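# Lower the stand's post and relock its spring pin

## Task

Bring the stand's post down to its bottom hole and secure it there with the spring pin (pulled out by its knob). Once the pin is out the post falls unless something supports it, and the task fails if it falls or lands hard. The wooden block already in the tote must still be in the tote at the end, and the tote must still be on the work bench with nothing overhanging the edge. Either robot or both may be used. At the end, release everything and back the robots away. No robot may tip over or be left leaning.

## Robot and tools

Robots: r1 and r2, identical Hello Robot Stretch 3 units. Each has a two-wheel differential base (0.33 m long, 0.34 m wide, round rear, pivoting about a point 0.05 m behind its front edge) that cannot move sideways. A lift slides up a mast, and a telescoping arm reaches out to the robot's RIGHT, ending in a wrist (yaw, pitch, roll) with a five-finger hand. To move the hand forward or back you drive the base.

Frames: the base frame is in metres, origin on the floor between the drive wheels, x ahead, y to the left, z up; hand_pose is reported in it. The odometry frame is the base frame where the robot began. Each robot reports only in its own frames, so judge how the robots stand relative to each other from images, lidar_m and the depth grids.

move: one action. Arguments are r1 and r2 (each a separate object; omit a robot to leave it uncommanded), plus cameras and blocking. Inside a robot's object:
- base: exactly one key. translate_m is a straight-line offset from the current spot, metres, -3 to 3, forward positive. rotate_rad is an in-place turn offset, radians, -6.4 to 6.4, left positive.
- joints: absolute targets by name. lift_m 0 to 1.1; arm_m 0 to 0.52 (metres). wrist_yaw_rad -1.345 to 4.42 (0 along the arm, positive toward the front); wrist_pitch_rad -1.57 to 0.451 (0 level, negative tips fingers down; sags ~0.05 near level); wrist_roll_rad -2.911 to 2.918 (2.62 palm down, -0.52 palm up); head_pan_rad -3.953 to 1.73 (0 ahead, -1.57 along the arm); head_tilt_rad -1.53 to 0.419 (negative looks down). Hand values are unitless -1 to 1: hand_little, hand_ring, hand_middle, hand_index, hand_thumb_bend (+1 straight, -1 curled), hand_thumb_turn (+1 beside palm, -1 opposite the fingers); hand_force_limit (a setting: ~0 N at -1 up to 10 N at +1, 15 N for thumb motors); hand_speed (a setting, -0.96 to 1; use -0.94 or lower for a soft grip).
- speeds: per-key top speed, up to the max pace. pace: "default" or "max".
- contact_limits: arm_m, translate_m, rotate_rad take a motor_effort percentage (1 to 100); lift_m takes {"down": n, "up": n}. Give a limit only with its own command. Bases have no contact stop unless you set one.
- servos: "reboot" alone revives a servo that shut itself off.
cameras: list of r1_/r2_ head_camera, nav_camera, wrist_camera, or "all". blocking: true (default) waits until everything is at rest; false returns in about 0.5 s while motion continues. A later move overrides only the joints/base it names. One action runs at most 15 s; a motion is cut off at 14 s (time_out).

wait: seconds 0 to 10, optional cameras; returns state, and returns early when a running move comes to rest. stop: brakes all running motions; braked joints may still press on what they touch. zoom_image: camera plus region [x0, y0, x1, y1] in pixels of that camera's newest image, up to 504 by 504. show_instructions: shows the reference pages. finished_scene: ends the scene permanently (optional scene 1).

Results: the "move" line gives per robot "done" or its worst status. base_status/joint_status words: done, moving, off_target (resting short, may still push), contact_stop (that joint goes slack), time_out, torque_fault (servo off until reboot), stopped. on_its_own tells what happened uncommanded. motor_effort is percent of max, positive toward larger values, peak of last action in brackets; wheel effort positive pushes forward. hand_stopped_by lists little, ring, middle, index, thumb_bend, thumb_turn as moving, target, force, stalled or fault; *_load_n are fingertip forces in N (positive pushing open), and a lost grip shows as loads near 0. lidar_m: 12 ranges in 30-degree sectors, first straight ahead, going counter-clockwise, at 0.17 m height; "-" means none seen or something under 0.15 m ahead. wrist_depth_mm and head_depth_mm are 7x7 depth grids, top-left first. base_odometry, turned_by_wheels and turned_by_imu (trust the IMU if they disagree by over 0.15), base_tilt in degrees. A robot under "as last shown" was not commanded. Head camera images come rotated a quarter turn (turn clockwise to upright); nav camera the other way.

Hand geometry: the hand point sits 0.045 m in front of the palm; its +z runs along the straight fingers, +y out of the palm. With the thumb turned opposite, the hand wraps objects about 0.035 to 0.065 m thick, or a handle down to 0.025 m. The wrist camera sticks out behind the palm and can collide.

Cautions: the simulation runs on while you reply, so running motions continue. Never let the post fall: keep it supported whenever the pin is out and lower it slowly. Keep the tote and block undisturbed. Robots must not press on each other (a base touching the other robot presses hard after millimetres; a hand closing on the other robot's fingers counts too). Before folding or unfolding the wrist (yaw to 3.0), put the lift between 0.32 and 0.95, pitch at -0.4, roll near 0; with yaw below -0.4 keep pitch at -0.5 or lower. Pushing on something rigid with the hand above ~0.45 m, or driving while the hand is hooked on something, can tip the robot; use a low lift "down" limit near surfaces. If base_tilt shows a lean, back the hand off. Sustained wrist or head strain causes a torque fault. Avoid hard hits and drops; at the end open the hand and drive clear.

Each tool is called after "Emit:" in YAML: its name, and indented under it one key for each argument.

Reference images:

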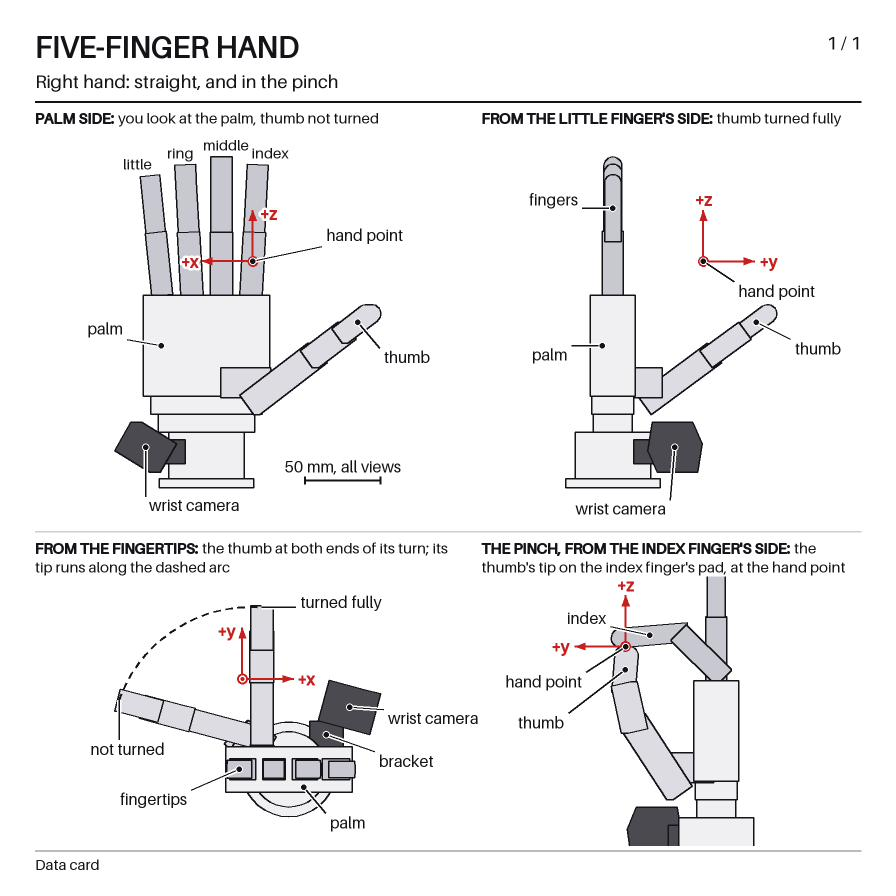

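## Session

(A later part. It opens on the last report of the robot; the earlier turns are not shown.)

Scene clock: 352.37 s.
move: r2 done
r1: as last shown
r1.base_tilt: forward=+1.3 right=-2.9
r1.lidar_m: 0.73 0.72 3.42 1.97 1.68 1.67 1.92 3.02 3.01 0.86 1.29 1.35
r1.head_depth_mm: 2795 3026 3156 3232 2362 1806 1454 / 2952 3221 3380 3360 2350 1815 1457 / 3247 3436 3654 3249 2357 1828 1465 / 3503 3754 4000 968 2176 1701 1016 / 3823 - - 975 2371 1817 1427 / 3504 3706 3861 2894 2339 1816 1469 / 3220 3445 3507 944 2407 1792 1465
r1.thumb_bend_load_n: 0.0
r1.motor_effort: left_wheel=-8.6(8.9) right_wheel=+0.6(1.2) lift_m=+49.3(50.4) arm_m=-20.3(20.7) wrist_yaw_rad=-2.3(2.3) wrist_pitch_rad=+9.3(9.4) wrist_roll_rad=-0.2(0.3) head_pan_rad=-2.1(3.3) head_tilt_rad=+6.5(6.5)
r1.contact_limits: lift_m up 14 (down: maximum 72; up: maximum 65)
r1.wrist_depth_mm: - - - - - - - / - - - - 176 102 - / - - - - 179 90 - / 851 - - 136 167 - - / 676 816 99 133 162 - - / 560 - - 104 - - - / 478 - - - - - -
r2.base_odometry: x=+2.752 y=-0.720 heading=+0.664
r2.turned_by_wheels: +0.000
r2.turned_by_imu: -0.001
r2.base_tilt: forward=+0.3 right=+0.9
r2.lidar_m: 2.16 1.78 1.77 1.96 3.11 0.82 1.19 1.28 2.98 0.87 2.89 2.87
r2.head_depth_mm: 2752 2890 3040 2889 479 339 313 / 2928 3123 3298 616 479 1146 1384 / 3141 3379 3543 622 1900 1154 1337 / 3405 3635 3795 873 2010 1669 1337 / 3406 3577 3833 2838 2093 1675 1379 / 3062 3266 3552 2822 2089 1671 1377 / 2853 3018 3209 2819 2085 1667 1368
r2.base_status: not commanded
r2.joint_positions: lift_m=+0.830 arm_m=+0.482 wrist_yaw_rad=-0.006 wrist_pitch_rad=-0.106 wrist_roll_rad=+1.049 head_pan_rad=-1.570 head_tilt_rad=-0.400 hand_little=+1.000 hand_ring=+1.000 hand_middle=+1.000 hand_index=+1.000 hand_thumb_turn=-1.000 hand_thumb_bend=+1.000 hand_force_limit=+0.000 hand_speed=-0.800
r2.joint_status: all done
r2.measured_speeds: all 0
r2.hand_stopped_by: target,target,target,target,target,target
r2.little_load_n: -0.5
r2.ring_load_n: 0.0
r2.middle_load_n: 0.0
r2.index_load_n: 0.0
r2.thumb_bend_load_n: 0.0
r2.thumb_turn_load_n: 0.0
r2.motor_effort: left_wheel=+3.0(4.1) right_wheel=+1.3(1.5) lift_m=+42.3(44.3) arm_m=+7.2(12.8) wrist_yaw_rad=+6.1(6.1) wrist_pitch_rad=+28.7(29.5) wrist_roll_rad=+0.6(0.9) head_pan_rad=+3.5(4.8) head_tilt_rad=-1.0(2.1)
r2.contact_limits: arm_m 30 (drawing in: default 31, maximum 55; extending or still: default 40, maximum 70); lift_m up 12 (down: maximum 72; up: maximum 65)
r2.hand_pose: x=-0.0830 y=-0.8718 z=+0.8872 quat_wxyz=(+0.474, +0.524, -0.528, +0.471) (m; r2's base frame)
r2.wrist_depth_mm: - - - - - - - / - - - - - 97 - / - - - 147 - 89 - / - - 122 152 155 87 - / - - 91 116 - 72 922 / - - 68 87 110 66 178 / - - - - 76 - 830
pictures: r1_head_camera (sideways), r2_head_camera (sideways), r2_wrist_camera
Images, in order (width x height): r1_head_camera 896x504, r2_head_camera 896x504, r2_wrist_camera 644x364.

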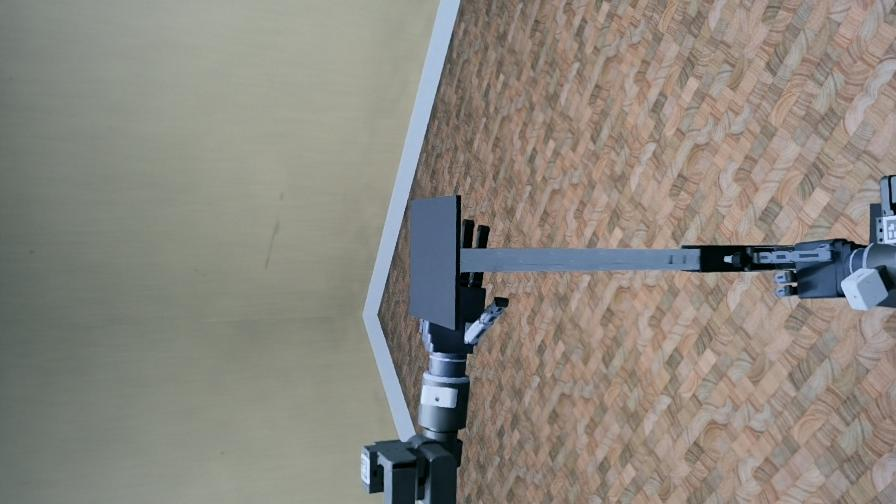

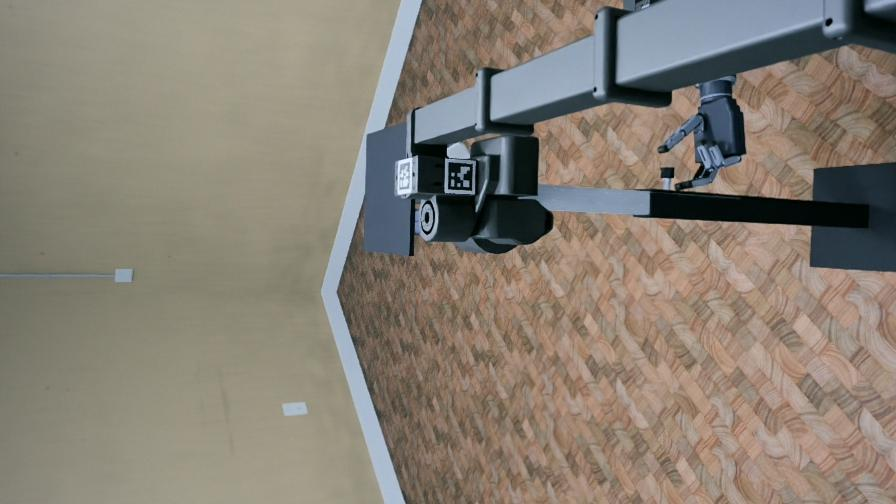

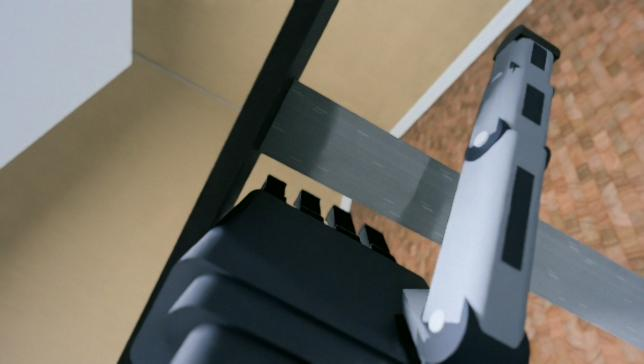

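Emit:
move:
  r2: {"joints": {"lift_m": 0.823, "hand_force_limit": -0.5, "hand_speed": -0.9, "hand_index": -0.9, "hand_middle": -0.9, "hand_ring": -0.9, "hand_little": -0.9, "hand_thumb_bend": -0.9}, "speeds": {"lift_m": 0.02}}
  cameras: ["r1_head_camera", "r2_wrist_camera"]

Emit:
zoom_image:
  camera: "r1_head_camera"
  region: [400, 180, 560, 380]

Scene clock: 372.77 s.
move: r2 off_target
r1: as last shown
r1.turned_by_imu: +0.001
r1.base_tilt: forward=+1.2 right=-2.8
r1.lidar_m: 0.73 0.72 3.46 1.96 1.68 1.68 1.92 2.99 3.01 0.86 1.29 1.35
r1.head_depth_mm: 2800 2979 3143 3230 2346 1806 1464 / 3038 3222 3410 3372 2359 1809 1464 / 3339 3476 3722 3386 2368 1809 1460 / 3537 3735 - 979 2165 1687 1017 / 3692 3993 - 974 2382 1813 1428 / 3557 3672 3895 2861 2368 1815 1467 / 3101 3395 3516 948 2385 1819 1462
r1.motor_effort: left_wheel=-8.3(9.2) right_wheel=+0.5(1.3) lift_m=+49.6(50.6) arm_m=-20.0(20.5) wrist_yaw_rad=-1.9(2.4) wrist_pitch_rad=+9.2(9.6) wrist_roll_rad=-0.2(0.3) head_pan_rad=-2.2(3.4) head_tilt_rad=+5.9(6.4)
r1.contact_limits: lift_m up 14 (down: maximum 72; up: maximum 65)
r1.wrist_depth_mm: - - - - - - - / - - - - 177 102 - / - - - - 179 90 - / 847 - - 137 166 - - / 671 825 99 133 162 - - / 567 - - 104 - - - / 468 - - - - - -
r2.base_odometry: x=+2.752 y=-0.720 heading=+0.664
r2.turned_by_wheels: +0.000
r2.turned_by_imu: -0.001
r2.base_tilt: forward=+0.3 right=+0.8
r2.lidar_m: 2.16 1.78 1.77 1.96 3.11 0.81 1.18 1.28 2.98 0.87 2.88 2.86
r2.head_depth_mm: 2711 2915 3070 2901 2031 339 312 / 2903 3066 3277 627 489 1139 1381 / 3116 3382 3509 630 1030 1149 1337 / 3404 3613 3799 2486 2035 1670 1335 / 3355 3720 3813 2854 2090 1654 1376 / 3096 3301 3510 2837 2094 1665 1367 / 2816 3011 3253 2823 2088 1647 1372
r2.base_status: not commanded
r2.joint_positions: lift_m=+0.823 arm_m=+0.482 wrist_yaw_rad=+0.014 wrist_pitch_rad=-0.164 wrist_roll_rad=+1.051 head_pan_rad=-1.570 head_tilt_rad=-0.400 hand_little=+0.219 hand_ring=+0.294 hand_middle=+0.358 hand_index=+0.414 hand_thumb_turn=-1.000 hand_thumb_bend=+0.235 hand_force_limit=-0.500 hand_speed=-0.900
r2.joint_status: hand_little off_target (ended at +0.219, target -0.900); hand_ring off_target (ended at +0.294, target -0.900); hand_middle off_target (ended at +0.358, target -0.900); hand_index off_target (ended at +0.414, target -0.900); hand_thumb_bend off_target (ended at +0.235, target -0.900); the others done
r2.measured_speeds: all 0
r2.hand_stopped_by: force,force,force,force,force,target
r2.little_load_n: 4.0
r2.ring_load_n: 3.5
r2.middle_load_n: 0.5
r2.index_load_n: 0.0
r2.thumb_bend_load_n: 3.5
r2.thumb_turn_load_n: 1.0
r2.on_its_own: wrist_pitch_rad is held at -0.123, not at your +0.050, by its stall guard, which is not easing now; wrist_yaw_rad is at rest, and its effort (-12.2) is outside its rest range (-9 to +9)
r2.motor_effort: left_wheel=+3.0(3.3) right_wheel=-1.9(2.2) lift_m=+31.1(32.9) arm_m=-11.3(11.8) wrist_yaw_rad=-12.2(13.3) wrist_pitch_rad=+7.2(8.2) wrist_roll_rad=-0.3(0.8) head_pan_rad=+3.8(4.8) head_tilt_rad=+0.1(1.6)
r2.contact_limits: arm_m 30 (drawing in: default 31, maximum 55; extending or still: default 40, maximum 70)
r2.hand_pose: x=-0.0779 y=-0.8679 z=+0.8660 quat_wxyz=(+0.453, +0.542, -0.536, +0.461) (m; r2's base frame)
r2.wrist_depth_mm: - - - - - - - / - - - 136 - - - / - - 138 141 144 - - / - - 175 163 150 162 - / - - 96 118 - 166 176 / - - 67 86 108 72 183 / - - - - 76 946 815
pictures: r1_head_camera (sideways), r2_wrist_camera
Images, in order (width x height): r1_head_camera 896x504, r2_wrist_camera 644x364.

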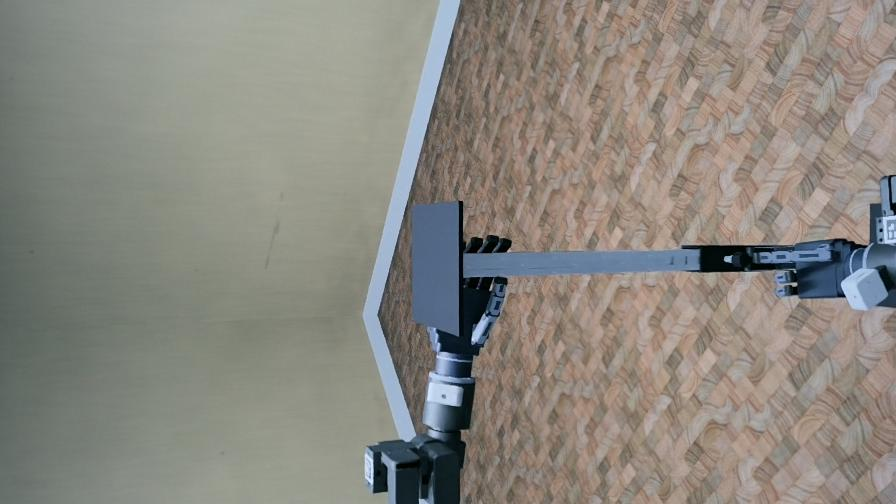

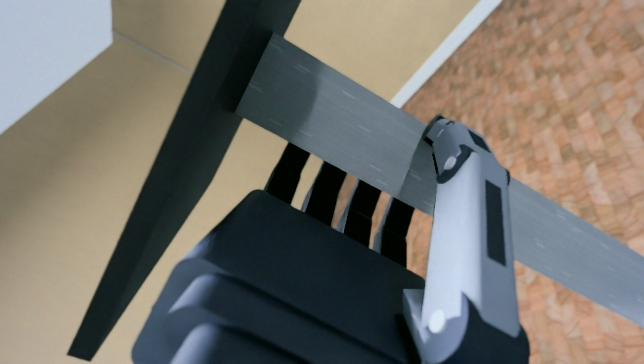

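Scaled by 2.520 from the camera's 896x504 image, which has a finer 1280x720 frame.

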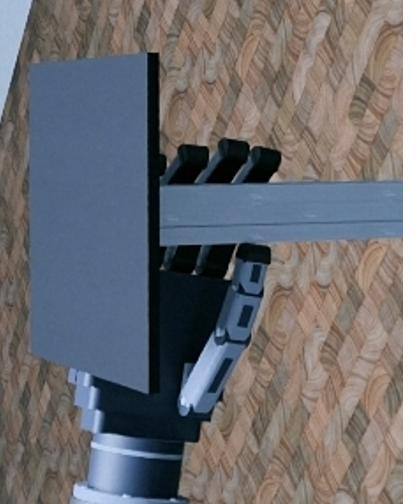

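Emit:
move:
  r2: {"joints": {"hand_speed": -0.6, "hand_index": 1, "hand_middle": 1, "hand_ring": 1, "hand_little": 1, "hand_thumb_bend": 1}}
  cameras: []

Emit:
move:
  r2: {"joints": {"lift_m": 0.79, "wrist_pitch_rad": 0.05}}
  cameras: ["r1_head_camera", "r1_nav_camera"]

Emit:
zoom_image:
  camera: "r1_head_camera"
  region: [380, 240, 580, 504]

Scene clock: 391.40 s.
move: r2 done
r1.base_odometry: x=+0.072 y=-0.630 heading=-0.556
r1.turned_by_wheels: +0.000
r1.turned_by_imu: +0.000
r1.base_tilt: forward=+1.2 right=-2.9
r1.lidar_m: 0.73 0.72 3.46 1.97 1.68 1.68 1.92 3.02 3.01 0.86 1.28 1.35
r1.head_depth_mm: 2827 3000 3153 3170 2350 1804 1467 / 3030 3213 3420 3405 2382 1797 1462 / 3194 3495 3686 3172 2381 1812 1462 / 3514 3698 3995 969 2173 1707 1020 / 3734 - - 972 2374 1814 1423 / 3494 3651 3907 2866 2353 1807 1472 / 3176 3298 3530 941 2385 1817 1456
r1.base_status: not commanded
r1.joint_positions: lift_m=+0.295 arm_m=+0.437 wrist_yaw_rad=+0.001 wrist_pitch_rad=+0.001 wrist_roll_rad=-0.518 head_pan_rad=-1.570 head_tilt_rad=-0.400 hand_little=-1.000 hand_ring=-1.000 hand_middle=+0.000 hand_index=+0.000 hand_thumb_turn=-1.000 hand_thumb_bend=+1.000 hand_force_limit=+0.000 hand_speed=+0.000
r1.joint_status: not commanded
r1.measured_speeds: all 0
r1.hand_stopped_by: target,target,target,target,target,target
r1.little_load_n: 0.0
r1.ring_load_n: 0.0
r1.middle_load_n: 0.0
r1.index_load_n: 0.0
r1.thumb_bend_load_n: 0.0
r1.thumb_turn_load_n: 0.0
r1.motor_effort: left_wheel=-8.4(9.0) right_wheel=+1.1(1.3) lift_m=+50.0(50.4) arm_m=-19.6(20.3) wrist_yaw_rad=-0.6(2.0) wrist_pitch_rad=+9.2(9.5) wrist_roll_rad=-0.2(0.3) head_pan_rad=-2.1(3.2) head_tilt_rad=+5.8(6.3)
r1.contact_limits: lift_m up 14 (down: maximum 72; up: maximum 65)
r1.hand_pose: x=-0.0521 y=-0.8345 z=+0.4699 quat_wxyz=(+0.707, +0.707, -0.001, +0.002) (m; r1's base frame)
r1.wrist_depth_mm: - - - - - - - / - - - - 177 102 - / - - - - 180 90 - / 864 - - 137 168 - - / 679 829 99 133 161 - - / 567 - - 104 - - - / 480 - - - - - -
r2.base_odometry: x=+2.752 y=-0.720 heading=+0.664
r2.turned_by_wheels: +0.000
r2.turned_by_imu: -0.001
r2.base_tilt: forward=+0.0 right=+0.7
r2.lidar_m: 2.16 1.78 1.77 1.96 3.11 0.82 1.19 1.28 2.98 0.87 2.88 2.87
r2.head_depth_mm: 2718 2901 3123 2892 2055 339 312 / 2895 3123 3339 629 488 1140 1374 / 3092 3295 3529 631 1036 1151 1340 / 3394 3623 3803 882 2039 1657 1329 / 3373 3624 3789 2859 2101 1670 1376 / 3112 3254 3512 2839 2104 1654 1373 / 2873 3014 3233 2812 2103 1653 1368
r2.base_status: not commanded
r2.joint_positions: lift_m=+0.823 arm_m=+0.482 wrist_yaw_rad=+0.001 wrist_pitch_rad=-0.164 wrist_roll_rad=+1.051 head_pan_rad=-1.570 head_tilt_rad=-0.400 hand_little=+1.000 hand_ring=+1.000 hand_middle=+1.000 hand_index=+1.000 hand_thumb_turn=-1.000 hand_thumb_bend=+1.000 hand_force_limit=-0.500 hand_speed=-0.600
r2.joint_status: all done
r2.measured_speeds: all 0
r2.hand_stopped_by: target,target,target,target,target,target
r2.little_load_n: 0.0
r2.ring_load_n: 0.0
r2.middle_load_n: 0.0
r2.index_load_n: 0.0
r2.thumb_bend_load_n: 0.0
r2.thumb_turn_load_n: 0.5
r2.on_its_own: wrist_pitch_rad is held at -0.123, not at your +0.050, by its stall guard, which is not easing now
r2.motor_effort: left_wheel=+3.1(3.3) right_wheel=-2.2(2.4) lift_m=+28.4(29.5) arm_m=-6.6(11.4) wrist_yaw_rad=-1.0(12.3) wrist_pitch_rad=+7.4(8.0) wrist_roll_rad=-0.3(0.5) head_pan_rad=+3.7(4.2) head_tilt_rad=+0.5(0.9)
r2.contact_limits: arm_m 30 (drawing in: default 31, maximum 55; extending or still: default 40, maximum 70)
r2.hand_pose: x=-0.0811 y=-0.8670 z=+0.8660 quat_wxyz=(+0.456, +0.539, -0.540, +0.458) (m; r2's base frame)
r2.wrist_depth_mm: - - - - - - - / - - 137 - - 97 - / - - 141 144 - 89 - / - - 203 151 156 87 - / - - 96 116 - 72 867 / - - 68 86 110 66 186 / - - - - 76 952 810
pictures: none
No camera images: "cameras" was empty.

Scene clock: 392.50 s.
move: r2 done
r1: as last shown
r1.base_tilt: forward=+1.1 right=-2.8
r1.lidar_m: 0.73 0.72 3.42 1.96 1.68 1.68 1.92 3.02 3.01 0.87 1.29 1.35
r1.head_depth_mm: 2846 3035 3251 3274 2375 1804 1458 / 3073 3181 3460 3406 2376 1811 1458 / 3262 3466 3724 3233 2355 1799 1459 / 3559 3756 - 965 2176 1691 1022 / 3629 3968 - 984 2364 1815 1418 / 3488 3701 3864 2845 2347 1793 1468 / 3124 3343 3505 924 2382 1823 1469
r1.motor_effort: left_wheel=-8.1(9.2) right_wheel=+0.8(1.3) lift_m=+49.1(50.4) arm_m=-19.9(20.4) wrist_yaw_rad=-1.6(2.1) wrist_pitch_rad=+9.1(9.4) wrist_roll_rad=-0.3(0.3) head_pan_rad=-2.1(2.7) head_tilt_rad=+6.1(6.4)
r1.contact_limits: lift_m up 14 (down: maximum 72; up: maximum 65)
r1.wrist_depth_mm: - - - - - - - / - - - - 177 102 - / - - - - 180 90 - / 859 - - 137 167 - - / 673 824 99 133 162 - - / 561 - - 104 - - - / 478 - - - - - -
r2.base_odometry: x=+2.752 y=-0.720 heading=+0.664
r2.turned_by_wheels: +0.000
r2.turned_by_imu: +0.000
r2.base_tilt: forward=+0.2 right=+0.7
r2.lidar_m: 2.16 1.78 1.77 1.96 3.09 0.81 1.18 1.28 2.98 0.87 2.88 2.87
r2.head_depth_mm: 2738 2890 3103 2894 2128 381 322 / 2950 3085 3285 2738 512 1096 1380 / 3158 3337 3513 750 1023 1154 1330 / 3337 3635 3852 2507 1964 1662 1335 / 3359 3641 3836 2891 2107 1664 1373 / 3091 3322 3536 2830 2108 1662 1367 / 2824 3040 3217 2814 2087 1662 1374
r2.base_status: not commanded
r2.joint_positions: lift_m=+0.790 arm_m=+0.482 wrist_yaw_rad=+0.001 wrist_pitch_rad=-0.003 wrist_roll_rad=+1.051 head_pan_rad=-1.570 head_tilt_rad=-0.400 hand_little=+1.000 hand_ring=+1.000 hand_middle=+1.000 hand_index=+1.000 hand_thumb_turn=-1.000 hand_thumb_bend=+1.000 hand_force_limit=-0.500 hand_speed=-0.600
r2.joint_status: all done
r2.measured_speeds: all 0
r2.hand_stopped_by: target,target,target,target,target,target
r2.little_load_n: 0.0
r2.ring_load_n: 0.0
r2.middle_load_n: 0.0
r2.index_load_n: 0.0
r2.thumb_bend_load_n: 0.0
r2.thumb_turn_load_n: 0.0
r2.motor_effort: left_wheel=+2.9(3.2) right_wheel=-2.0(2.3) lift_m=+27.2(28.8) arm_m=-3.2(6.4) wrist_yaw_rad=-0.5(1.3) wrist_pitch_rad=+9.6(13.8) wrist_roll_rad=-0.2(0.5) head_pan_rad=+2.9(4.8) head_tilt_rad=-0.7(0.7)
r2.contact_limits: arm_m 30 (drawing in: default 31, maximum 55; extending or still: default 40, maximum 70)
r2.hand_pose: x=-0.0811 y=-0.8793 z=+0.8727 quat_wxyz=(+0.498, +0.500, -0.502, +0.500) (m; r2's base frame)
r2.wrist_depth_mm: - - - - - - - / - - - - - 96 - / - - 143 143 - 89 - / - - - 147 146 87 - / - - 96 115 150 72 - / - - 68 86 110 67 154 / - - - - 76 - 843
pictures: r1_head_camera (sideways), r1_nav_camera (sideways)
Images, in order (width x height): r1_head_camera 896x504, r1_nav_camera 672x504.

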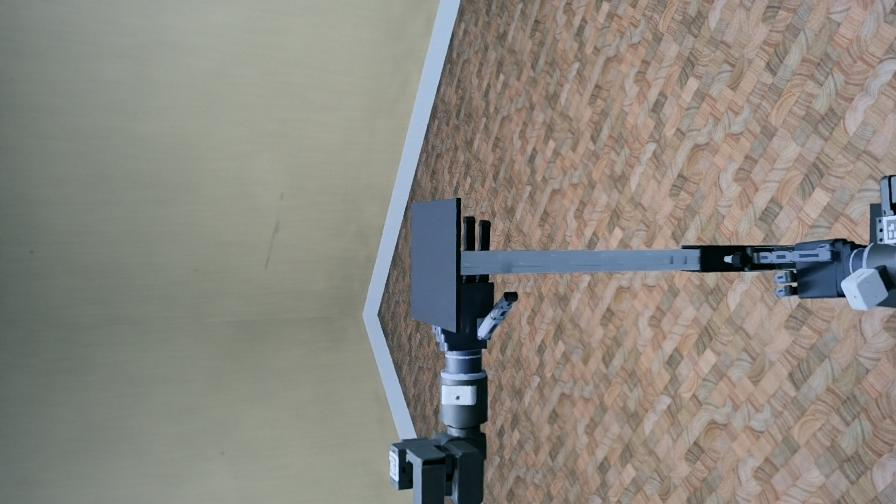

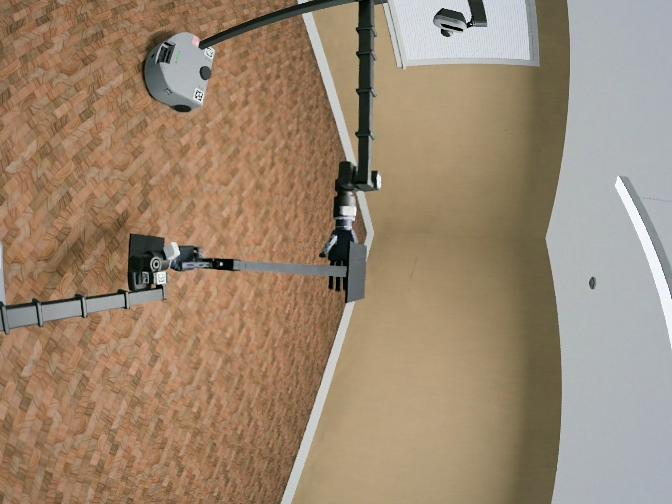

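Scaled by 1.909 from the camera's 896x504 image, which has a finer 1280x720 frame.

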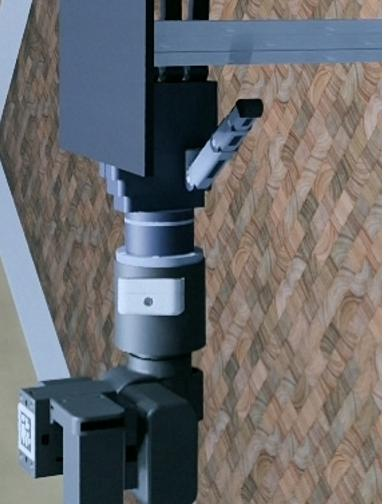

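Emit:
move:
  r2: {"joints": {"arm_m": 0.0, "hand_thumb_turn": 1}, "speeds": {"arm_m": 0.2}}
  cameras: []

Emit:
move:
  r2: {"base": {"rotate_rad": 1.571}, "joints": {"wrist_roll_rad": 2.62}}
  cameras: []

Emit:
move:
  r2: {"base": {"translate_m": -0.13}}
  cameras: []

Emit:
move:
  r2: {"base": {"rotate_rad": -1.571}}
  cameras: ["r2_head_camera", "r1_head_camera"]

Scene clock: 418.27 s.
move: r2 done
r1: as last shown
r1.turned_by_imu: +0.001
r1.lidar_m: 0.73 0.72 3.44 1.96 1.68 1.68 1.92 3.02 3.01 0.86 1.29 1.35
r1.head_depth_mm: 2847 2987 3164 3256 2355 1799 1456 / 3051 3233 3448 3413 2362 1806 1456 / 3239 3395 3733 3205 2350 1812 1462 / 3528 3674 - 986 2170 1694 1022 / 3719 3950 - 3242 2365 1797 1419 / 3531 3690 3929 3386 2363 1814 1464 / 3190 3348 3521 3464 2394 1803 1463
r1.motor_effort: left_wheel=-7.9(8.9) right_wheel=+1.1(1.4) lift_m=+49.7(50.7) arm_m=-19.9(20.3) wrist_yaw_rad=-0.6(2.2) wrist_pitch_rad=+9.4(9.5) wrist_roll_rad=-0.2(0.3) head_pan_rad=-1.1(2.6) head_tilt_rad=+5.7(6.4)
r1.contact_limits: lift_m up 14 (down: maximum 72; up: maximum 65)
r1.wrist_depth_mm: - - - - - - - / - - - - 178 102 - / - - - - 180 90 - / 859 - - 136 167 - - / 667 828 100 133 161 - - / 569 - - 104 - - - / 477 - - - - - -
r2.base_odometry: x=+2.752 y=-0.720 heading=+0.664
r2.turned_by_wheels: +0.000
r2.turned_by_imu: -0.001
r2.base_tilt: forward=+0.2 right=+0.7
r2.lidar_m: 2.17 1.78 1.77 1.96 3.09 0.81 1.18 1.28 2.98 0.87 2.88 2.86
r2.head_depth_mm: 2705 2924 3064 2910 2129 1143 1386 / 2935 3137 3313 2860 2121 1536 1383 / 3137 3326 3533 973 1957 1098 397 / 3375 3546 3854 2704 2115 1669 1336 / 3433 3564 3792 2839 2103 1667 1379 / 3126 3279 3544 2838 2102 1652 1379 / 2839 3007 3189 2863 2088 1660 1372
r2.base_status: not commanded
r2.joint_positions: lift_m=+0.790 arm_m=+0.000 wrist_yaw_rad=+0.001 wrist_pitch_rad=-0.002 wrist_roll_rad=+1.051 head_pan_rad=-1.570 head_tilt_rad=-0.400 hand_little=+1.000 hand_ring=+1.000 hand_middle=+1.000 hand_index=+1.000 hand_thumb_turn=+1.000 hand_thumb_bend=+1.000 hand_force_limit=-0.500 hand_speed=-0.600
r2.joint_status: all done
r2.measured_speeds: all 0
r2.hand_stopped_by: target,target,target,target,target,target
r2.little_load_n: 0.0
r2.ring_load_n: 0.0
r2.middle_load_n: 0.0
r2.index_load_n: 0.0
r2.thumb_bend_load_n: 0.0
r2.thumb_turn_load_n: 0.0
r2.motor_effort: left_wheel=+2.9(3.3) right_wheel=-1.8(2.3) lift_m=+31.2(31.2) arm_m=-11.5(14.5) wrist_yaw_rad=-0.5(1.9) wrist_pitch_rad=+9.6(10.2) wrist_roll_rad=-0.4(0.6) head_pan_rad=+3.4(4.2) head_tilt_rad=+0.4(1.3)
r2.hand_pose: x=-0.0811 y=-0.3974 z=+0.8730 quat_wxyz=(+0.498, +0.500, -0.501, +0.500) (m; r2's base frame)
r2.wrist_depth_mm: - - - - - - - / - - - - - - 695 / - - - - - - 689 / - - - - - - 634 / - - 96 116 - - 929 / - - 68 86 134 - 651 / - - - - 76 - 88
pictures: none
No camera images: "cameras" was empty.

Scene clock: 421.87 s.
move: r2 done
r1: as last shown
r1.turned_by_imu: +0.000
r1.base_tilt: forward=+1.2 right=-2.9
r1.lidar_m: 0.73 0.72 3.43 1.96 1.68 1.68 1.92 3.02 2.99 0.86 1.15 3.07
r1.head_depth_mm: 2823 3014 3141 3188 2376 1797 1459 / 3068 3146 3378 3410 2383 1799 1462 / 3276 3449 3682 3151 2361 1800 1455 / 3544 3699 - 981 2155 1707 1021 / 3772 3971 - 3192 2364 1806 1427 / 3492 3700 3859 3429 2366 1815 1465 / 3265 3420 3585 3390 2396 1826 1468
r1.motor_effort: left_wheel=-7.4(9.2) right_wheel=+0.8(1.5) lift_m=+49.7(50.7) arm_m=-20.1(20.3) wrist_yaw_rad=-0.8(3.0) wrist_pitch_rad=+9.4(9.5) wrist_roll_rad=-0.2(0.3) head_pan_rad=-2.4(2.5) head_tilt_rad=+6.4(6.4)
r1.contact_limits: lift_m up 14 (down: maximum 72; up: maximum 65)
r1.wrist_depth_mm: - - - - - - - / - - - - 177 102 - / - - - - 180 90 - / 858 - - 136 166 - - / 679 827 99 133 162 - - / 561 - - 104 - - - / 471 - - - - - -
r2.base_odometry: x=+2.752 y=-0.720 heading=+2.235
r2.turned_by_wheels: +1.571
r2.turned_by_imu: +1.588
r2.base_tilt: forward=+0.2 right=+0.7
r2.lidar_m: 1.96 3.13 0.81 1.19 1.28 2.98 0.87 2.88 2.87 2.16 1.78 1.77
r2.head_depth_mm: 2678 2763 2906 2845 2142 1690 1384 / 2810 3001 3209 2875 2117 1677 1382 / 2535 2792 2995 2895 2100 1621 407 / 2309 2461 2700 2753 2101 533 415 / 2088 2235 2396 2545 2104 1656 1340 / 1893 2032 2159 2322 2091 1664 1365 / 1753 1836 1982 2118 2070 1653 1369
r2.base_status: done
r2.joint_positions: lift_m=+0.790 arm_m=+0.000 wrist_yaw_rad=+0.001 wrist_pitch_rad=-0.002 wrist_roll_rad=+2.616 head_pan_rad=-1.570 head_tilt_rad=-0.400 hand_little=+1.000 hand_ring=+1.000 hand_middle=+1.000 hand_index=+1.000 hand_thumb_turn=+1.000 hand_thumb_bend=+1.000 hand_force_limit=-0.500 hand_speed=-0.600
r2.joint_status: all done
r2.measured_speeds: all 0
r2.hand_stopped_by: target,target,target,target,target,target
r2.little_load_n: 0.0
r2.ring_load_n: 0.0
r2.middle_load_n: 0.0
r2.index_load_n: 0.0
r2.thumb_bend_load_n: 0.0
r2.thumb_turn_load_n: -0.5
r2.motor_effort: left_wheel=-7.8(12.6) right_wheel=+8.3(12.1) lift_m=+32.2(32.5) arm_m=-7.2(11.8) wrist_yaw_rad=-0.7(1.4) wrist_pitch_rad=+9.7(10.4) wrist_roll_rad=+1.8(3.3) head_pan_rad=+3.2(4.7) head_tilt_rad=+0.4(1.3)
r2.hand_pose: x=+0.0095 y=-0.3972 z=+0.8438 quat_wxyz=(+0.001, +0.001, -0.708, +0.706) (m; r2's base frame)
r2.wrist_depth_mm: - - - - - - - / - - - - - - - / - - - - - - - / - - - - - - - / - - 96 116 - - - / - - 67 86 134 - - / - - - - 76 - 88
pictures: none
No camera images: "cameras" was empty.

Scene clock: 424.30 s.
move: r2 done
r1: as last shown
r1.lidar_m: 0.73 0.72 3.42 1.96 1.68 1.68 1.93 3.01 3.02 0.86 1.06 3.08
r1.head_depth_mm: 2891 2994 3156 3230 2404 1800 1455 / 2986 3215 3382 3368 2346 1820 1453 / 3196 3452 3700 3184 2369 1805 1470 / 3480 3735 - 983 2168 1692 1023 / 3774 3967 - 3162 2365 1815 1420 / 3486 3701 3908 3423 2384 1809 1475 / 3180 3368 3472 3391 2352 1808 1462
r1.little_load_n: 0.5
r1.motor_effort: left_wheel=-8.3(9.7) right_wheel=+0.6(1.5) lift_m=+49.5(50.5) arm_m=-20.0(20.3) wrist_yaw_rad=-1.3(2.0) wrist_pitch_rad=+9.1(9.5) wrist_roll_rad=-0.2(0.4) head_pan_rad=-1.1(2.5) head_tilt_rad=+5.9(6.3)
r1.contact_limits: lift_m up 14 (down: maximum 72; up: maximum 65)
r1.wrist_depth_mm: - - - - - - - / - - - - 177 102 - / - - - - 180 90 - / 843 - - 137 166 - - / 677 832 99 133 162 - - / 564 - - 104 - - - / 477 - - - - - -
r2.base_odometry: x=+2.832 y=-0.822 heading=+2.234
r2.turned_by_wheels: +0.000
r2.turned_by_imu: -0.002
r2.base_tilt: forward=+0.1 right=+0.7
r2.lidar_m: 2.07 3.30 0.87 1.17 1.19 2.88 0.74 2.80 2.78 2.28 1.88 1.87
r2.head_depth_mm: 2577 2708 2909 2883 2105 1676 1383 / 2717 2898 3035 2857 2124 1674 1386 / 2697 2936 3213 2856 2114 1616 406 / 2410 2619 2847 2875 2117 536 415 / 2175 2371 2567 2649 2103 1651 1337 / 2017 2130 2299 2472 2098 1666 1369 / 1830 1951 2099 2240 2087 1656 1366
r2.base_status: done
r2.joint_positions: lift_m=+0.790 arm_m=+0.000 wrist_yaw_rad=+0.001 wrist_pitch_rad=-0.002 wrist_roll_rad=+2.616 head_pan_rad=-1.570 head_tilt_rad=-0.400 hand_little=+1.000 hand_ring=+1.000 hand_middle=+1.000 hand_index=+1.000 hand_thumb_turn=+1.000 hand_thumb_bend=+1.000 hand_force_limit=-0.500 hand_speed=-0.600
r2.joint_status: not commanded
r2.measured_speeds: all 0
r2.hand_stopped_by: target,target,target,target,target,target
r2.little_load_n: 0.0
r2.ring_load_n: 0.0
r2.middle_load_n: 0.0
r2.index_load_n: -0.5
r2.thumb_bend_load_n: 0.0
r2.thumb_turn_load_n: -0.5
r2.motor_effort: left_wheel=-5.8(11.0) right_wheel=-2.4(7.5) lift_m=+31.5(32.1) arm_m=-5.2(7.5) wrist_yaw_rad=-0.8(1.4) wrist_pitch_rad=+9.4(10.3) wrist_roll_rad=+1.5(1.9) head_pan_rad=+3.2(4.5) head_tilt_rad=+1.2(1.6)
r2.hand_pose: x=+0.0095 y=-0.3972 z=+0.8438 quat_wxyz=(+0.001, +0.001, -0.708, +0.706) (m; r2's base frame)
r2.wrist_depth_mm: - - - - - - - / - - - - - - - / - - - - - - - / - - - - - - - / - - 96 117 - - - / - - 67 86 134 - - / - - - - 76 - 88
pictures: none
No camera images: "cameras" was empty.

Scene clock: 427.90 s.
move: r2 done
r1: as last shown
r1.base_tilt: forward=+1.2 right=-3.0
r1.lidar_m: 0.73 0.72 3.43 1.97 1.68 1.68 1.92 3.02 3.00 0.87 1.20 3.08
r1.head_depth_mm: 2867 2971 3157 3233 2364 1795 1462 / 3043 3211 3425 3353 2364 1807 1468 / 3166 3483 3706 3201 2377 1815 1452 / 3497 3674 3994 987 2159 1703 1026 / 3732 - - 3166 2360 1800 1418 / 3445 3698 3899 3406 2351 1816 1468 / 3192 3341 3502 3213 2352 1816 1471
r1.little_load_n: 0.0
r1.index_load_n: 0.5
r1.motor_effort: left_wheel=-8.3(9.0) right_wheel=+0.7(1.4) lift_m=+50.3(50.6) arm_m=-19.7(20.2) wrist_yaw_rad=-1.1(2.5) wrist_pitch_rad=+8.9(9.7) wrist_roll_rad=-0.3(0.4) head_pan_rad=-1.6(2.5) head_tilt_rad=+5.9(6.3)
r1.contact_limits: lift_m up 14 (down: maximum 72; up: maximum 65)
r1.wrist_depth_mm: - - - - - - - / - - - - 177 102 - / - - - - 179 90 - / 840 - - 137 167 - - / 693 834 100 133 162 - - / 566 - - 104 - - - / 475 - - - - - -
r2.base_odometry: x=+2.832 y=-0.822 heading=+0.664
r2.turned_by_wheels: -1.571
r2.turned_by_imu: -1.587
r2.base_tilt: forward=-0.1 right=+0.9
r2.lidar_m: 2.28 1.88 1.87 2.07 3.27 0.87 1.17 1.19 2.88 0.74 2.80 2.78
r2.head_depth_mm: 2623 2797 2976 2877 2107 1627 1307 / 2838 2996 3191 2591 2119 1667 1282 / 3041 3212 3421 801 1960 944 406 / 3239 3480 3736 2609 2110 533 415 / 3272 3468 3699 2810 2090 1666 1339 / 2954 3217 3455 2851 2095 1666 1369 / 2798 2932 3110 2807 2111 1661 1371
r2.base_status: done
r2.joint_positions: lift_m=+0.790 arm_m=+0.000 wrist_yaw_rad=+0.001 wrist_pitch_rad=-0.002 wrist_roll_rad=+2.616 head_pan_rad=-1.570 head_tilt_rad=-0.400 hand_little=+1.000 hand_ring=+1.000 hand_middle=+1.000 hand_index=+1.000 hand_thumb_turn=+1.000 hand_thumb_bend=+1.000 hand_force_limit=-0.500 hand_speed=-0.600
r2.joint_status: not commanded
r2.measured_speeds: all 0
r2.hand_stopped_by: target,target,target,target,target,target
r2.little_load_n: 0.0
r2.ring_load_n: -0.5
r2.middle_load_n: 0.0
r2.index_load_n: 0.0
r2.thumb_bend_load_n: 0.0
r2.thumb_turn_load_n: 0.0
r2.motor_effort: left_wheel=+8.6(10.3) right_wheel=-6.9(11.9) lift_m=+30.5(31.4) arm_m=-3.9(5.5) wrist_yaw_rad=-0.7(1.6) wrist_pitch_rad=+9.9(10.1) wrist_roll_rad=+1.6(1.8) head_pan_rad=+3.1(4.4) head_tilt_rad=+0.6(1.7)
r2.hand_pose: x=+0.0095 y=-0.3972 z=+0.8438 quat_wxyz=(+0.001, +0.001, -0.708, +0.706) (m; r2's base frame)
r2.wrist_depth_mm: - - - - - - - / - - - - - - - / - - - - - - - / - - - - - - - / - - 96 116 - - - / - - 68 87 134 - - / - - - - 76 - 88
pictures: r1_head_camera (sideways), r2_head_camera (sideways)
Images, in order (width x height): r1_head_camera 896x504, r2_head_camera 896x504.

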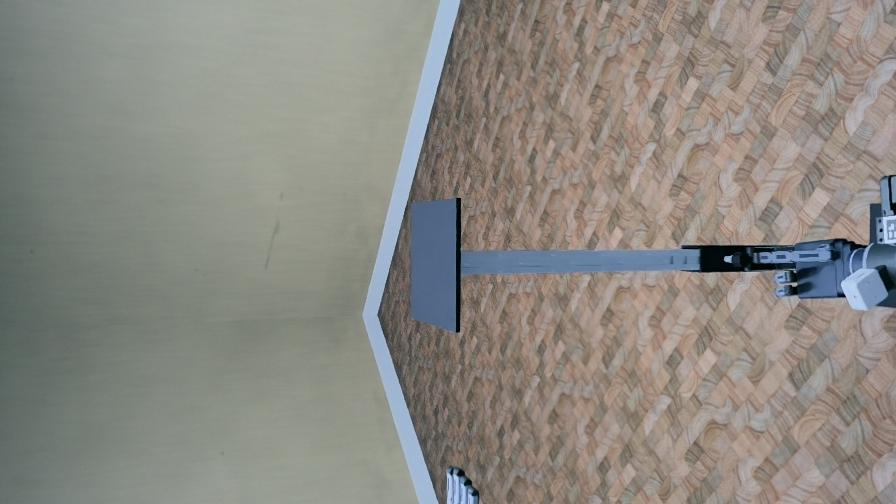

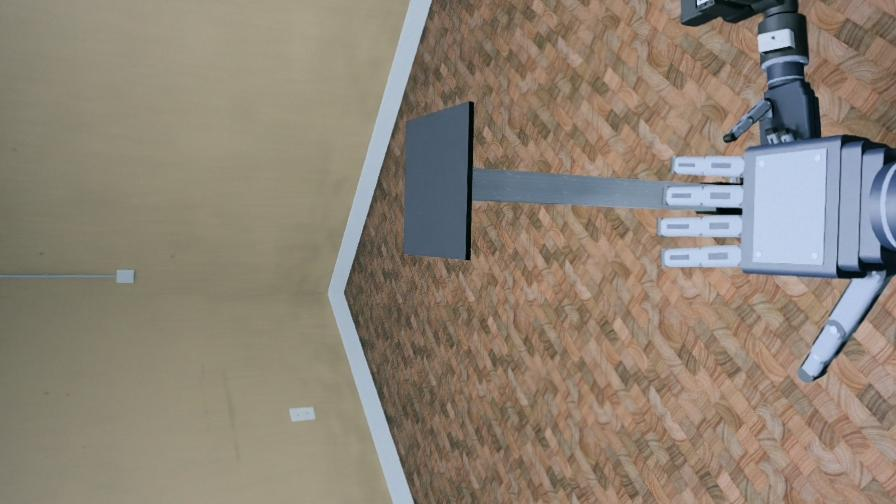

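Emit:
move:
  cameras: ["r2_head_camera","r1_head_camera"]

Scene clock: 442.57 s.
r1.base_odometry: x=+0.072 y=-0.630 heading=-0.556
r1.turned_by_wheels: +0.000
r1.turned_by_imu: +0.000
r1.base_tilt: forward=+1.2 right=-3.0
r1.lidar_m: 0.73 0.72 3.44 1.96 1.68 1.67 1.92 3.02 3.01 0.86 1.20 3.08
r1.head_depth_mm: 2823 3039 3147 3239 2359 1818 1467 / 3023 3210 3404 3332 2348 1805 1464 / 3217 3380 3702 3177 2359 1831 1457 / 3494 3720 - 983 2167 1701 1020 / 3771 - - 3152 2347 1818 1426 / 3493 3704 3835 3373 2366 1811 1458 / 3244 3384 3542 3189 2371 1795 1470
r1.base_status: not commanded
r1.joint_positions: lift_m=+0.295 arm_m=+0.437 wrist_yaw_rad=+0.001 wrist_pitch_rad=+0.001 wrist_roll_rad=-0.518 head_pan_rad=-1.570 head_tilt_rad=-0.400 hand_little=-1.000 hand_ring=-1.000 hand_middle=+0.000 hand_index=+0.000 hand_thumb_turn=-1.000 hand_thumb_bend=+1.000 hand_force_limit=+0.000 hand_speed=+0.000
r1.joint_status: not commanded
r1.measured_speeds: all 0
r1.hand_stopped_by: target,target,target,target,target,target
r1.little_load_n: 0.0
r1.ring_load_n: 0.0
r1.middle_load_n: 0.0
r1.index_load_n: 0.0
r1.thumb_bend_load_n: 0.0
r1.thumb_turn_load_n: 0.0
r1.motor_effort: left_wheel=-8.2(9.0) right_wheel=+0.9(1.4) lift_m=+49.6(50.6) arm_m=-19.7(20.2) wrist_yaw_rad=-1.6(2.5) wrist_pitch_rad=+9.1(9.7) wrist_roll_rad=-0.3(0.4) head_pan_rad=-1.1(2.5) head_tilt_rad=+5.7(6.3)
r1.contact_limits: lift_m up 14 (down: maximum 72; up: maximum 65)
r1.hand_pose: x=-0.0521 y=-0.8345 z=+0.4699 quat_wxyz=(+0.707, +0.707, -0.001, +0.002) (m; r1's base frame)
r1.wrist_depth_mm: - - - - - - - / - - - - 177 102 - / - - - - 179 90 - / 871 - - 137 167 - - / 685 835 99 132 162 - - / 563 - - 104 - - - / 475 - - - - - -
r2.base_odometry: x=+2.832 y=-0.822 heading=+0.664
r2.turned_by_wheels: +0.000
r2.turned_by_imu: +0.000
r2.base_tilt: forward=+0.2 right=+0.7
r2.lidar_m: 2.28 1.88 1.87 2.07 3.28 0.87 1.17 1.19 2.88 0.74 2.81 2.78
r2.head_depth_mm: 2648 2768 3010 2918 2116 1631 1323 / 2803 3008 3203 2600 2125 1680 1279 / 3001 3201 3513 801 1974 943 407 / 3246 3428 3646 2599 2097 534 415 / 3304 3529 3720 2869 2111 1666 1339 / 2980 3248 3451 2851 2093 1664 1369 / 2756 2917 3114 2810 2100 1660 1359
r2.base_status: done
r2.joint_positions: lift_m=+0.790 arm_m=+0.000 wrist_yaw_rad=+0.001 wrist_pitch_rad=-0.002 wrist_roll_rad=+2.616 head_pan_rad=-1.570 head_tilt_rad=-0.400 hand_little=+1.000 hand_ring=+1.000 hand_middle=+1.000 hand_index=+1.000 hand_thumb_turn=+1.000 hand_thumb_bend=+1.000 hand_force_limit=-0.500 hand_speed=-0.600
r2.joint_status: not commanded
r2.measured_speeds: all 0
r2.hand_stopped_by: target,target,target,target,target,target
r2.little_load_n: 0.0
r2.ring_load_n: 0.5
r2.middle_load_n: 0.0
r2.index_load_n: 0.0
r2.thumb_bend_load_n: 0.0
r2.thumb_turn_load_n: 0.0
r2.motor_effort: left_wheel=+8.6(10.3) right_wheel=-7.0(11.9) lift_m=+29.4(31.4) arm_m=-3.2(5.5) wrist_yaw_rad=-0.8(1.6) wrist_pitch_rad=+9.6(10.1) wrist_roll_rad=+1.8(1.8) head_pan_rad=+3.8(4.4) head_tilt_rad=+1.6(1.7)
r2.hand_pose: x=+0.0095 y=-0.3972 z=+0.8438 quat_wxyz=(+0.001, +0.001, -0.708, +0.706) (m; r2's base frame)
r2.wrist_depth_mm: - - - - - - - / - - - - - - - / - - - - - - - / - - - - - - - / - - 96 116 - - - / - - 68 86 134 - - / - - - - 76 - 89
pictures: r1_head_camera (sideways), r2_head_camera (sideways)
Images, in order (width x height): r1_head_camera 896x504, r2_head_camera 896x504.

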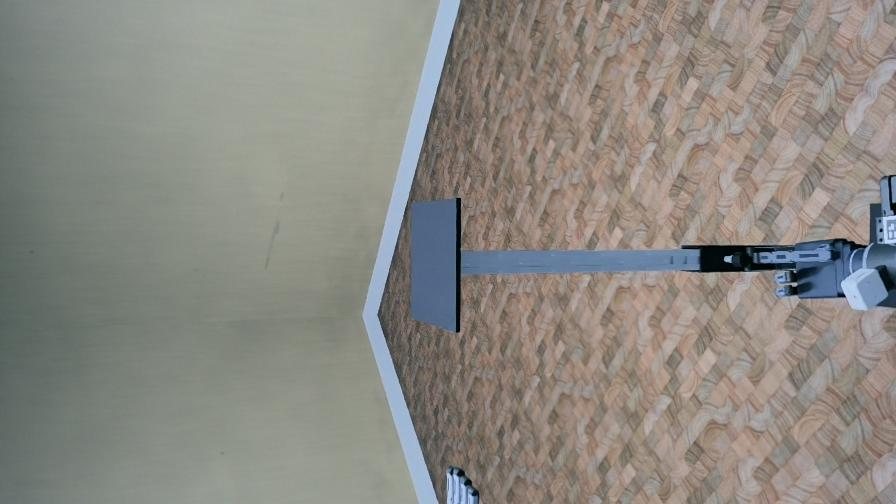

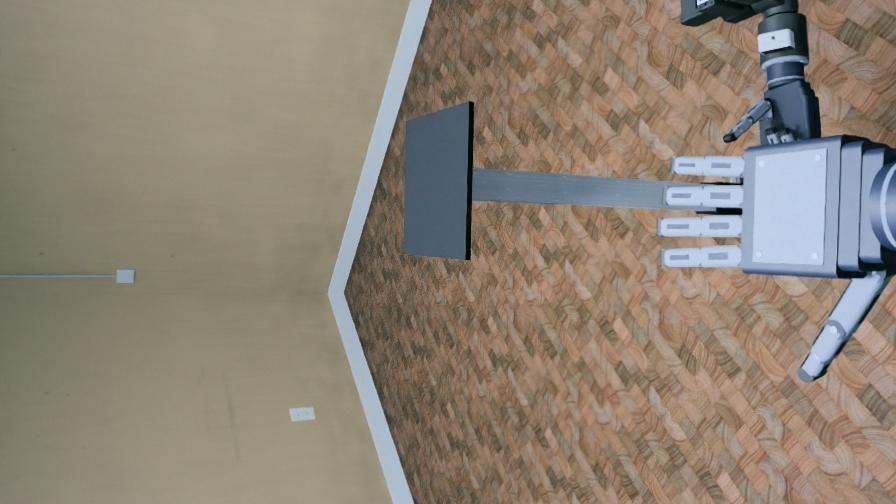

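Emit:
move:
  r2: {"base": {"translate_m": 0.024}}

Emit:
move:
  r2: {"joints": {"arm_m": 0.25}, "contact_limits": {"arm_m": 30}}
  cameras: ["r2_head_camera","r1_head_camera"]

Scene clock: 456.37 s.
move: r2 done
r1: as last shown
r1.lidar_m: 0.73 0.72 3.43 1.96 1.68 1.68 1.92 3.03 3.02 0.86 1.22 3.07
r1.head_depth_mm: 2861 3010 3179 3223 2363 1803 1448 / 3024 3289 3439 3378 2352 1797 1462 / 3250 3514 3687 3188 2365 1827 1462 / 3458 3710 - 983 2197 1686 1023 / 3711 3952 - 3204 2373 1833 1430 / 3465 3625 3927 3374 2356 1803 1476 / 3209 3342 3504 3184 2352 1821 1465
r1.index_load_n: 0.5
r1.motor_effort: left_wheel=-8.6(9.2) right_wheel=+0.6(1.3) lift_m=+48.6(50.4) arm_m=-19.7(20.0) wrist_yaw_rad=-1.6(2.3) wrist_pitch_rad=+9.3(9.3) wrist_roll_rad=-0.1(0.3) head_pan_rad=-0.3(2.2) head_tilt_rad=+6.2(6.3)
r1.contact_limits: lift_m up 14 (down: maximum 72; up: maximum 65)
r1.wrist_depth_mm: - - - - - - - / - - - - 177 103 - / - - - - 180 90 - / 857 - - 137 167 - - / 686 830 99 133 162 - - / 558 - - 104 - - - / 475 - - - - - -
r2.base_odometry: x=+2.851 y=-0.807 heading=+0.664
r2.turned_by_wheels: +0.000
r2.turned_by_imu: +0.000
r2.base_tilt: forward=+0.3 right=+0.7
r2.lidar_m: 2.27 1.86 1.85 2.05 3.23 0.89 1.19 1.21 2.90 0.74 2.78 2.77
r2.head_depth_mm: 2655 2826 2957 2845 2104 1664 1310 / 2834 3082 3227 2472 2115 1669 1285 / 3059 3226 3484 800 1898 909 407 / 3254 3479 3691 2720 2103 534 415 / 3238 3533 3714 2872 2100 1663 1338 / 3002 3192 3426 2868 2096 1669 1372 / 2756 2918 3126 2830 2079 1650 1375
r2.base_status: done
r2.joint_positions: lift_m=+0.790 arm_m=+0.000 wrist_yaw_rad=+0.001 wrist_pitch_rad=-0.002 wrist_roll_rad=+2.616 head_pan_rad=-1.570 head_tilt_rad=-0.400 hand_little=+1.000 hand_ring=+1.000 hand_middle=+1.000 hand_index=+1.000 hand_thumb_turn=+1.000 hand_thumb_bend=+1.000 hand_force_limit=-0.500 hand_speed=-0.600
r2.joint_status: not commanded
r2.measured_speeds: all 0
r2.hand_stopped_by: target,target,target,target,target,target
r2.little_load_n: 0.0
r2.ring_load_n: 0.0
r2.middle_load_n: 0.0
r2.index_load_n: 0.0
r2.thumb_bend_load_n: 0.0
r2.thumb_turn_load_n: -0.5
r2.motor_effort: left_wheel=+7.5(10.9) right_wheel=-0.7(5.2) lift_m=+28.1(28.6) arm_m=-2.5(2.8) wrist_yaw_rad=-0.3(1.3) wrist_pitch_rad=+9.4(10.3) wrist_roll_rad=+1.7(1.8) head_pan_rad=+3.4(4.0) head_tilt_rad=+2.1(2.1)
r2.hand_pose: x=+0.0095 y=-0.3972 z=+0.8438 quat_wxyz=(+0.001, +0.001, -0.708, +0.706) (m; r2's base frame)
r2.wrist_depth_mm: - - - - - - - / - - - - - - - / - - - - - - - / - - - - - - - / - - 96 116 - - - / - - 68 86 134 - - / - - - - 76 - 89
pictures: none

Scene clock: 459.43 s.
move: r2 done
r1: as last shown
r1.base_tilt: forward=+1.3 right=-2.8
r1.lidar_m: 0.73 0.72 3.43 1.96 1.68 1.68 1.93 3.02 3.01 0.86 1.22 3.08
r1.head_depth_mm: 2861 3022 3206 3272 2358 1797 1465 / 3032 3187 3440 3380 2350 1822 1471 / 3245 3476 3636 3198 2348 1821 1470 / 3502 3794 3980 989 2152 1696 1020 / 3734 - - 2861 2369 1815 1422 / 3462 3706 3891 3014 2370 1808 1459 / 3186 3365 3557 3005 2367 1801 1476
r1.index_load_n: 0.0
r1.motor_effort: left_wheel=-8.4(9.4) right_wheel=+0.3(1.3) lift_m=+50.1(50.4) arm_m=-19.6(20.0) wrist_yaw_rad=-0.5(2.1) wrist_pitch_rad=+8.8(9.6) wrist_roll_rad=-0.2(0.3) head_pan_rad=-1.5(2.2) head_tilt_rad=+5.9(6.6)
r1.contact_limits: lift_m up 14 (down: maximum 72; up: maximum 65)
r1.wrist_depth_mm: - - - - - - - / - - - - 178 103 - / - - - - 180 90 - / 855 - - 137 167 - - / 683 826 99 133 162 - - / 564 - - 104 - - - / 479 - - - - - -
r2.base_odometry: x=+2.851 y=-0.807 heading=+0.664
r2.turned_by_wheels: +0.000
r2.turned_by_imu: +0.000
r2.base_tilt: forward=+0.2 right=+0.9
r2.lidar_m: 2.26 1.86 1.85 2.05 3.23 0.89 1.19 1.21 2.90 0.74 2.78 2.77
r2.head_depth_mm: 2638 2823 2974 2871 2119 380 310 / 2824 3006 3277 2483 2128 425 1286 / 3035 3251 3483 788 627 436 1142 / 3315 3479 3723 2722 652 538 1372 / 3263 3563 3709 2859 2095 1669 1367 / 3008 3158 3387 2843 2082 1666 1381 / 2757 2916 3079 2862 2098 1658 1373
r2.base_status: not commanded
r2.joint_positions: lift_m=+0.790 arm_m=+0.250 wrist_yaw_rad=+0.001 wrist_pitch_rad=-0.002 wrist_roll_rad=+2.616 head_pan_rad=-1.570 head_tilt_rad=-0.400 hand_little=+1.000 hand_ring=+1.000 hand_middle=+1.000 hand_index=+1.000 hand_thumb_turn=+1.000 hand_thumb_bend=+1.000 hand_force_limit=-0.500 hand_speed=-0.600
r2.joint_status: all done
r2.measured_speeds: all 0
r2.hand_stopped_by: target,target,target,target,target,target
r2.little_load_n: 0.0
r2.ring_load_n: 0.0
r2.middle_load_n: 0.0
r2.index_load_n: 0.0
r2.thumb_bend_load_n: 0.0
r2.thumb_turn_load_n: 0.0
r2.motor_effort: left_wheel=+7.2(7.9) right_wheel=-0.6(0.8) lift_m=+27.1(28.4) arm_m=+12.6(15.5) wrist_yaw_rad=-0.6(1.4) wrist_pitch_rad=+9.1(9.9) wrist_roll_rad=+1.7(1.8) head_pan_rad=+3.5(4.3) head_tilt_rad=+1.6(2.4)
r2.contact_limits: arm_m 30 (drawing in: default 31, maximum 55; extending or still: default 40, maximum 70)
r2.hand_pose: x=+0.0095 y=-0.6472 z=+0.8438 quat_wxyz=(+0.001, +0.001, -0.708, +0.706) (m; r2's base frame)
r2.wrist_depth_mm: - - - 231 - - - / - - - - - - - / - - 244 - - - - / - - 247 - - - - / - - 96 116 - - - / - - 68 86 134 - - / - - - - 76 - 88
pictures: r1_head_camera (sideways), r2_head_camera (sideways)
Images, in order (width x height): r1_head_camera 896x504, r2_head_camera 896x504.

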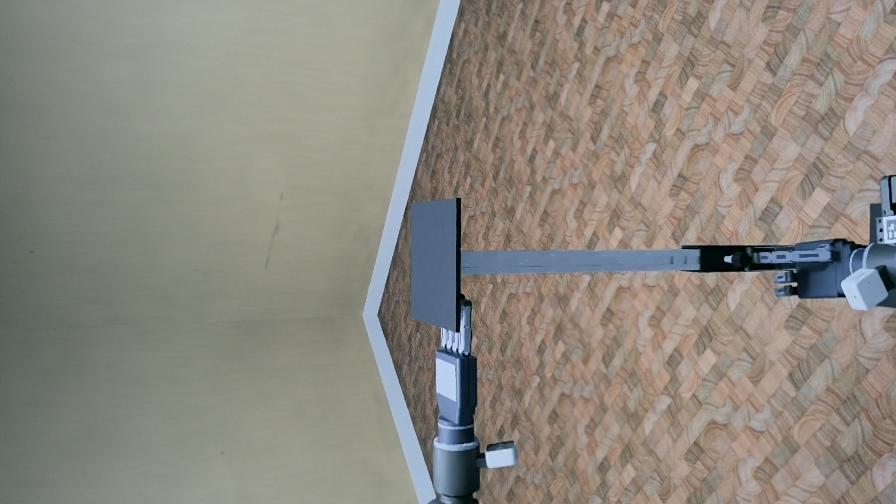

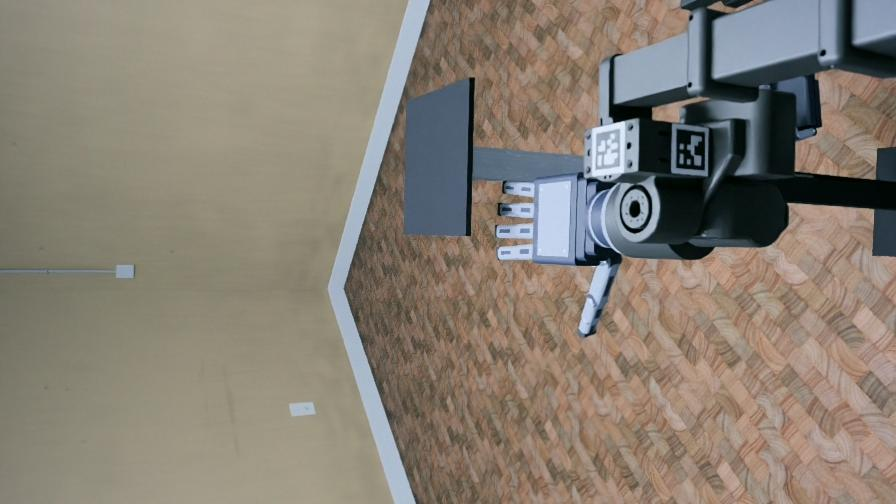

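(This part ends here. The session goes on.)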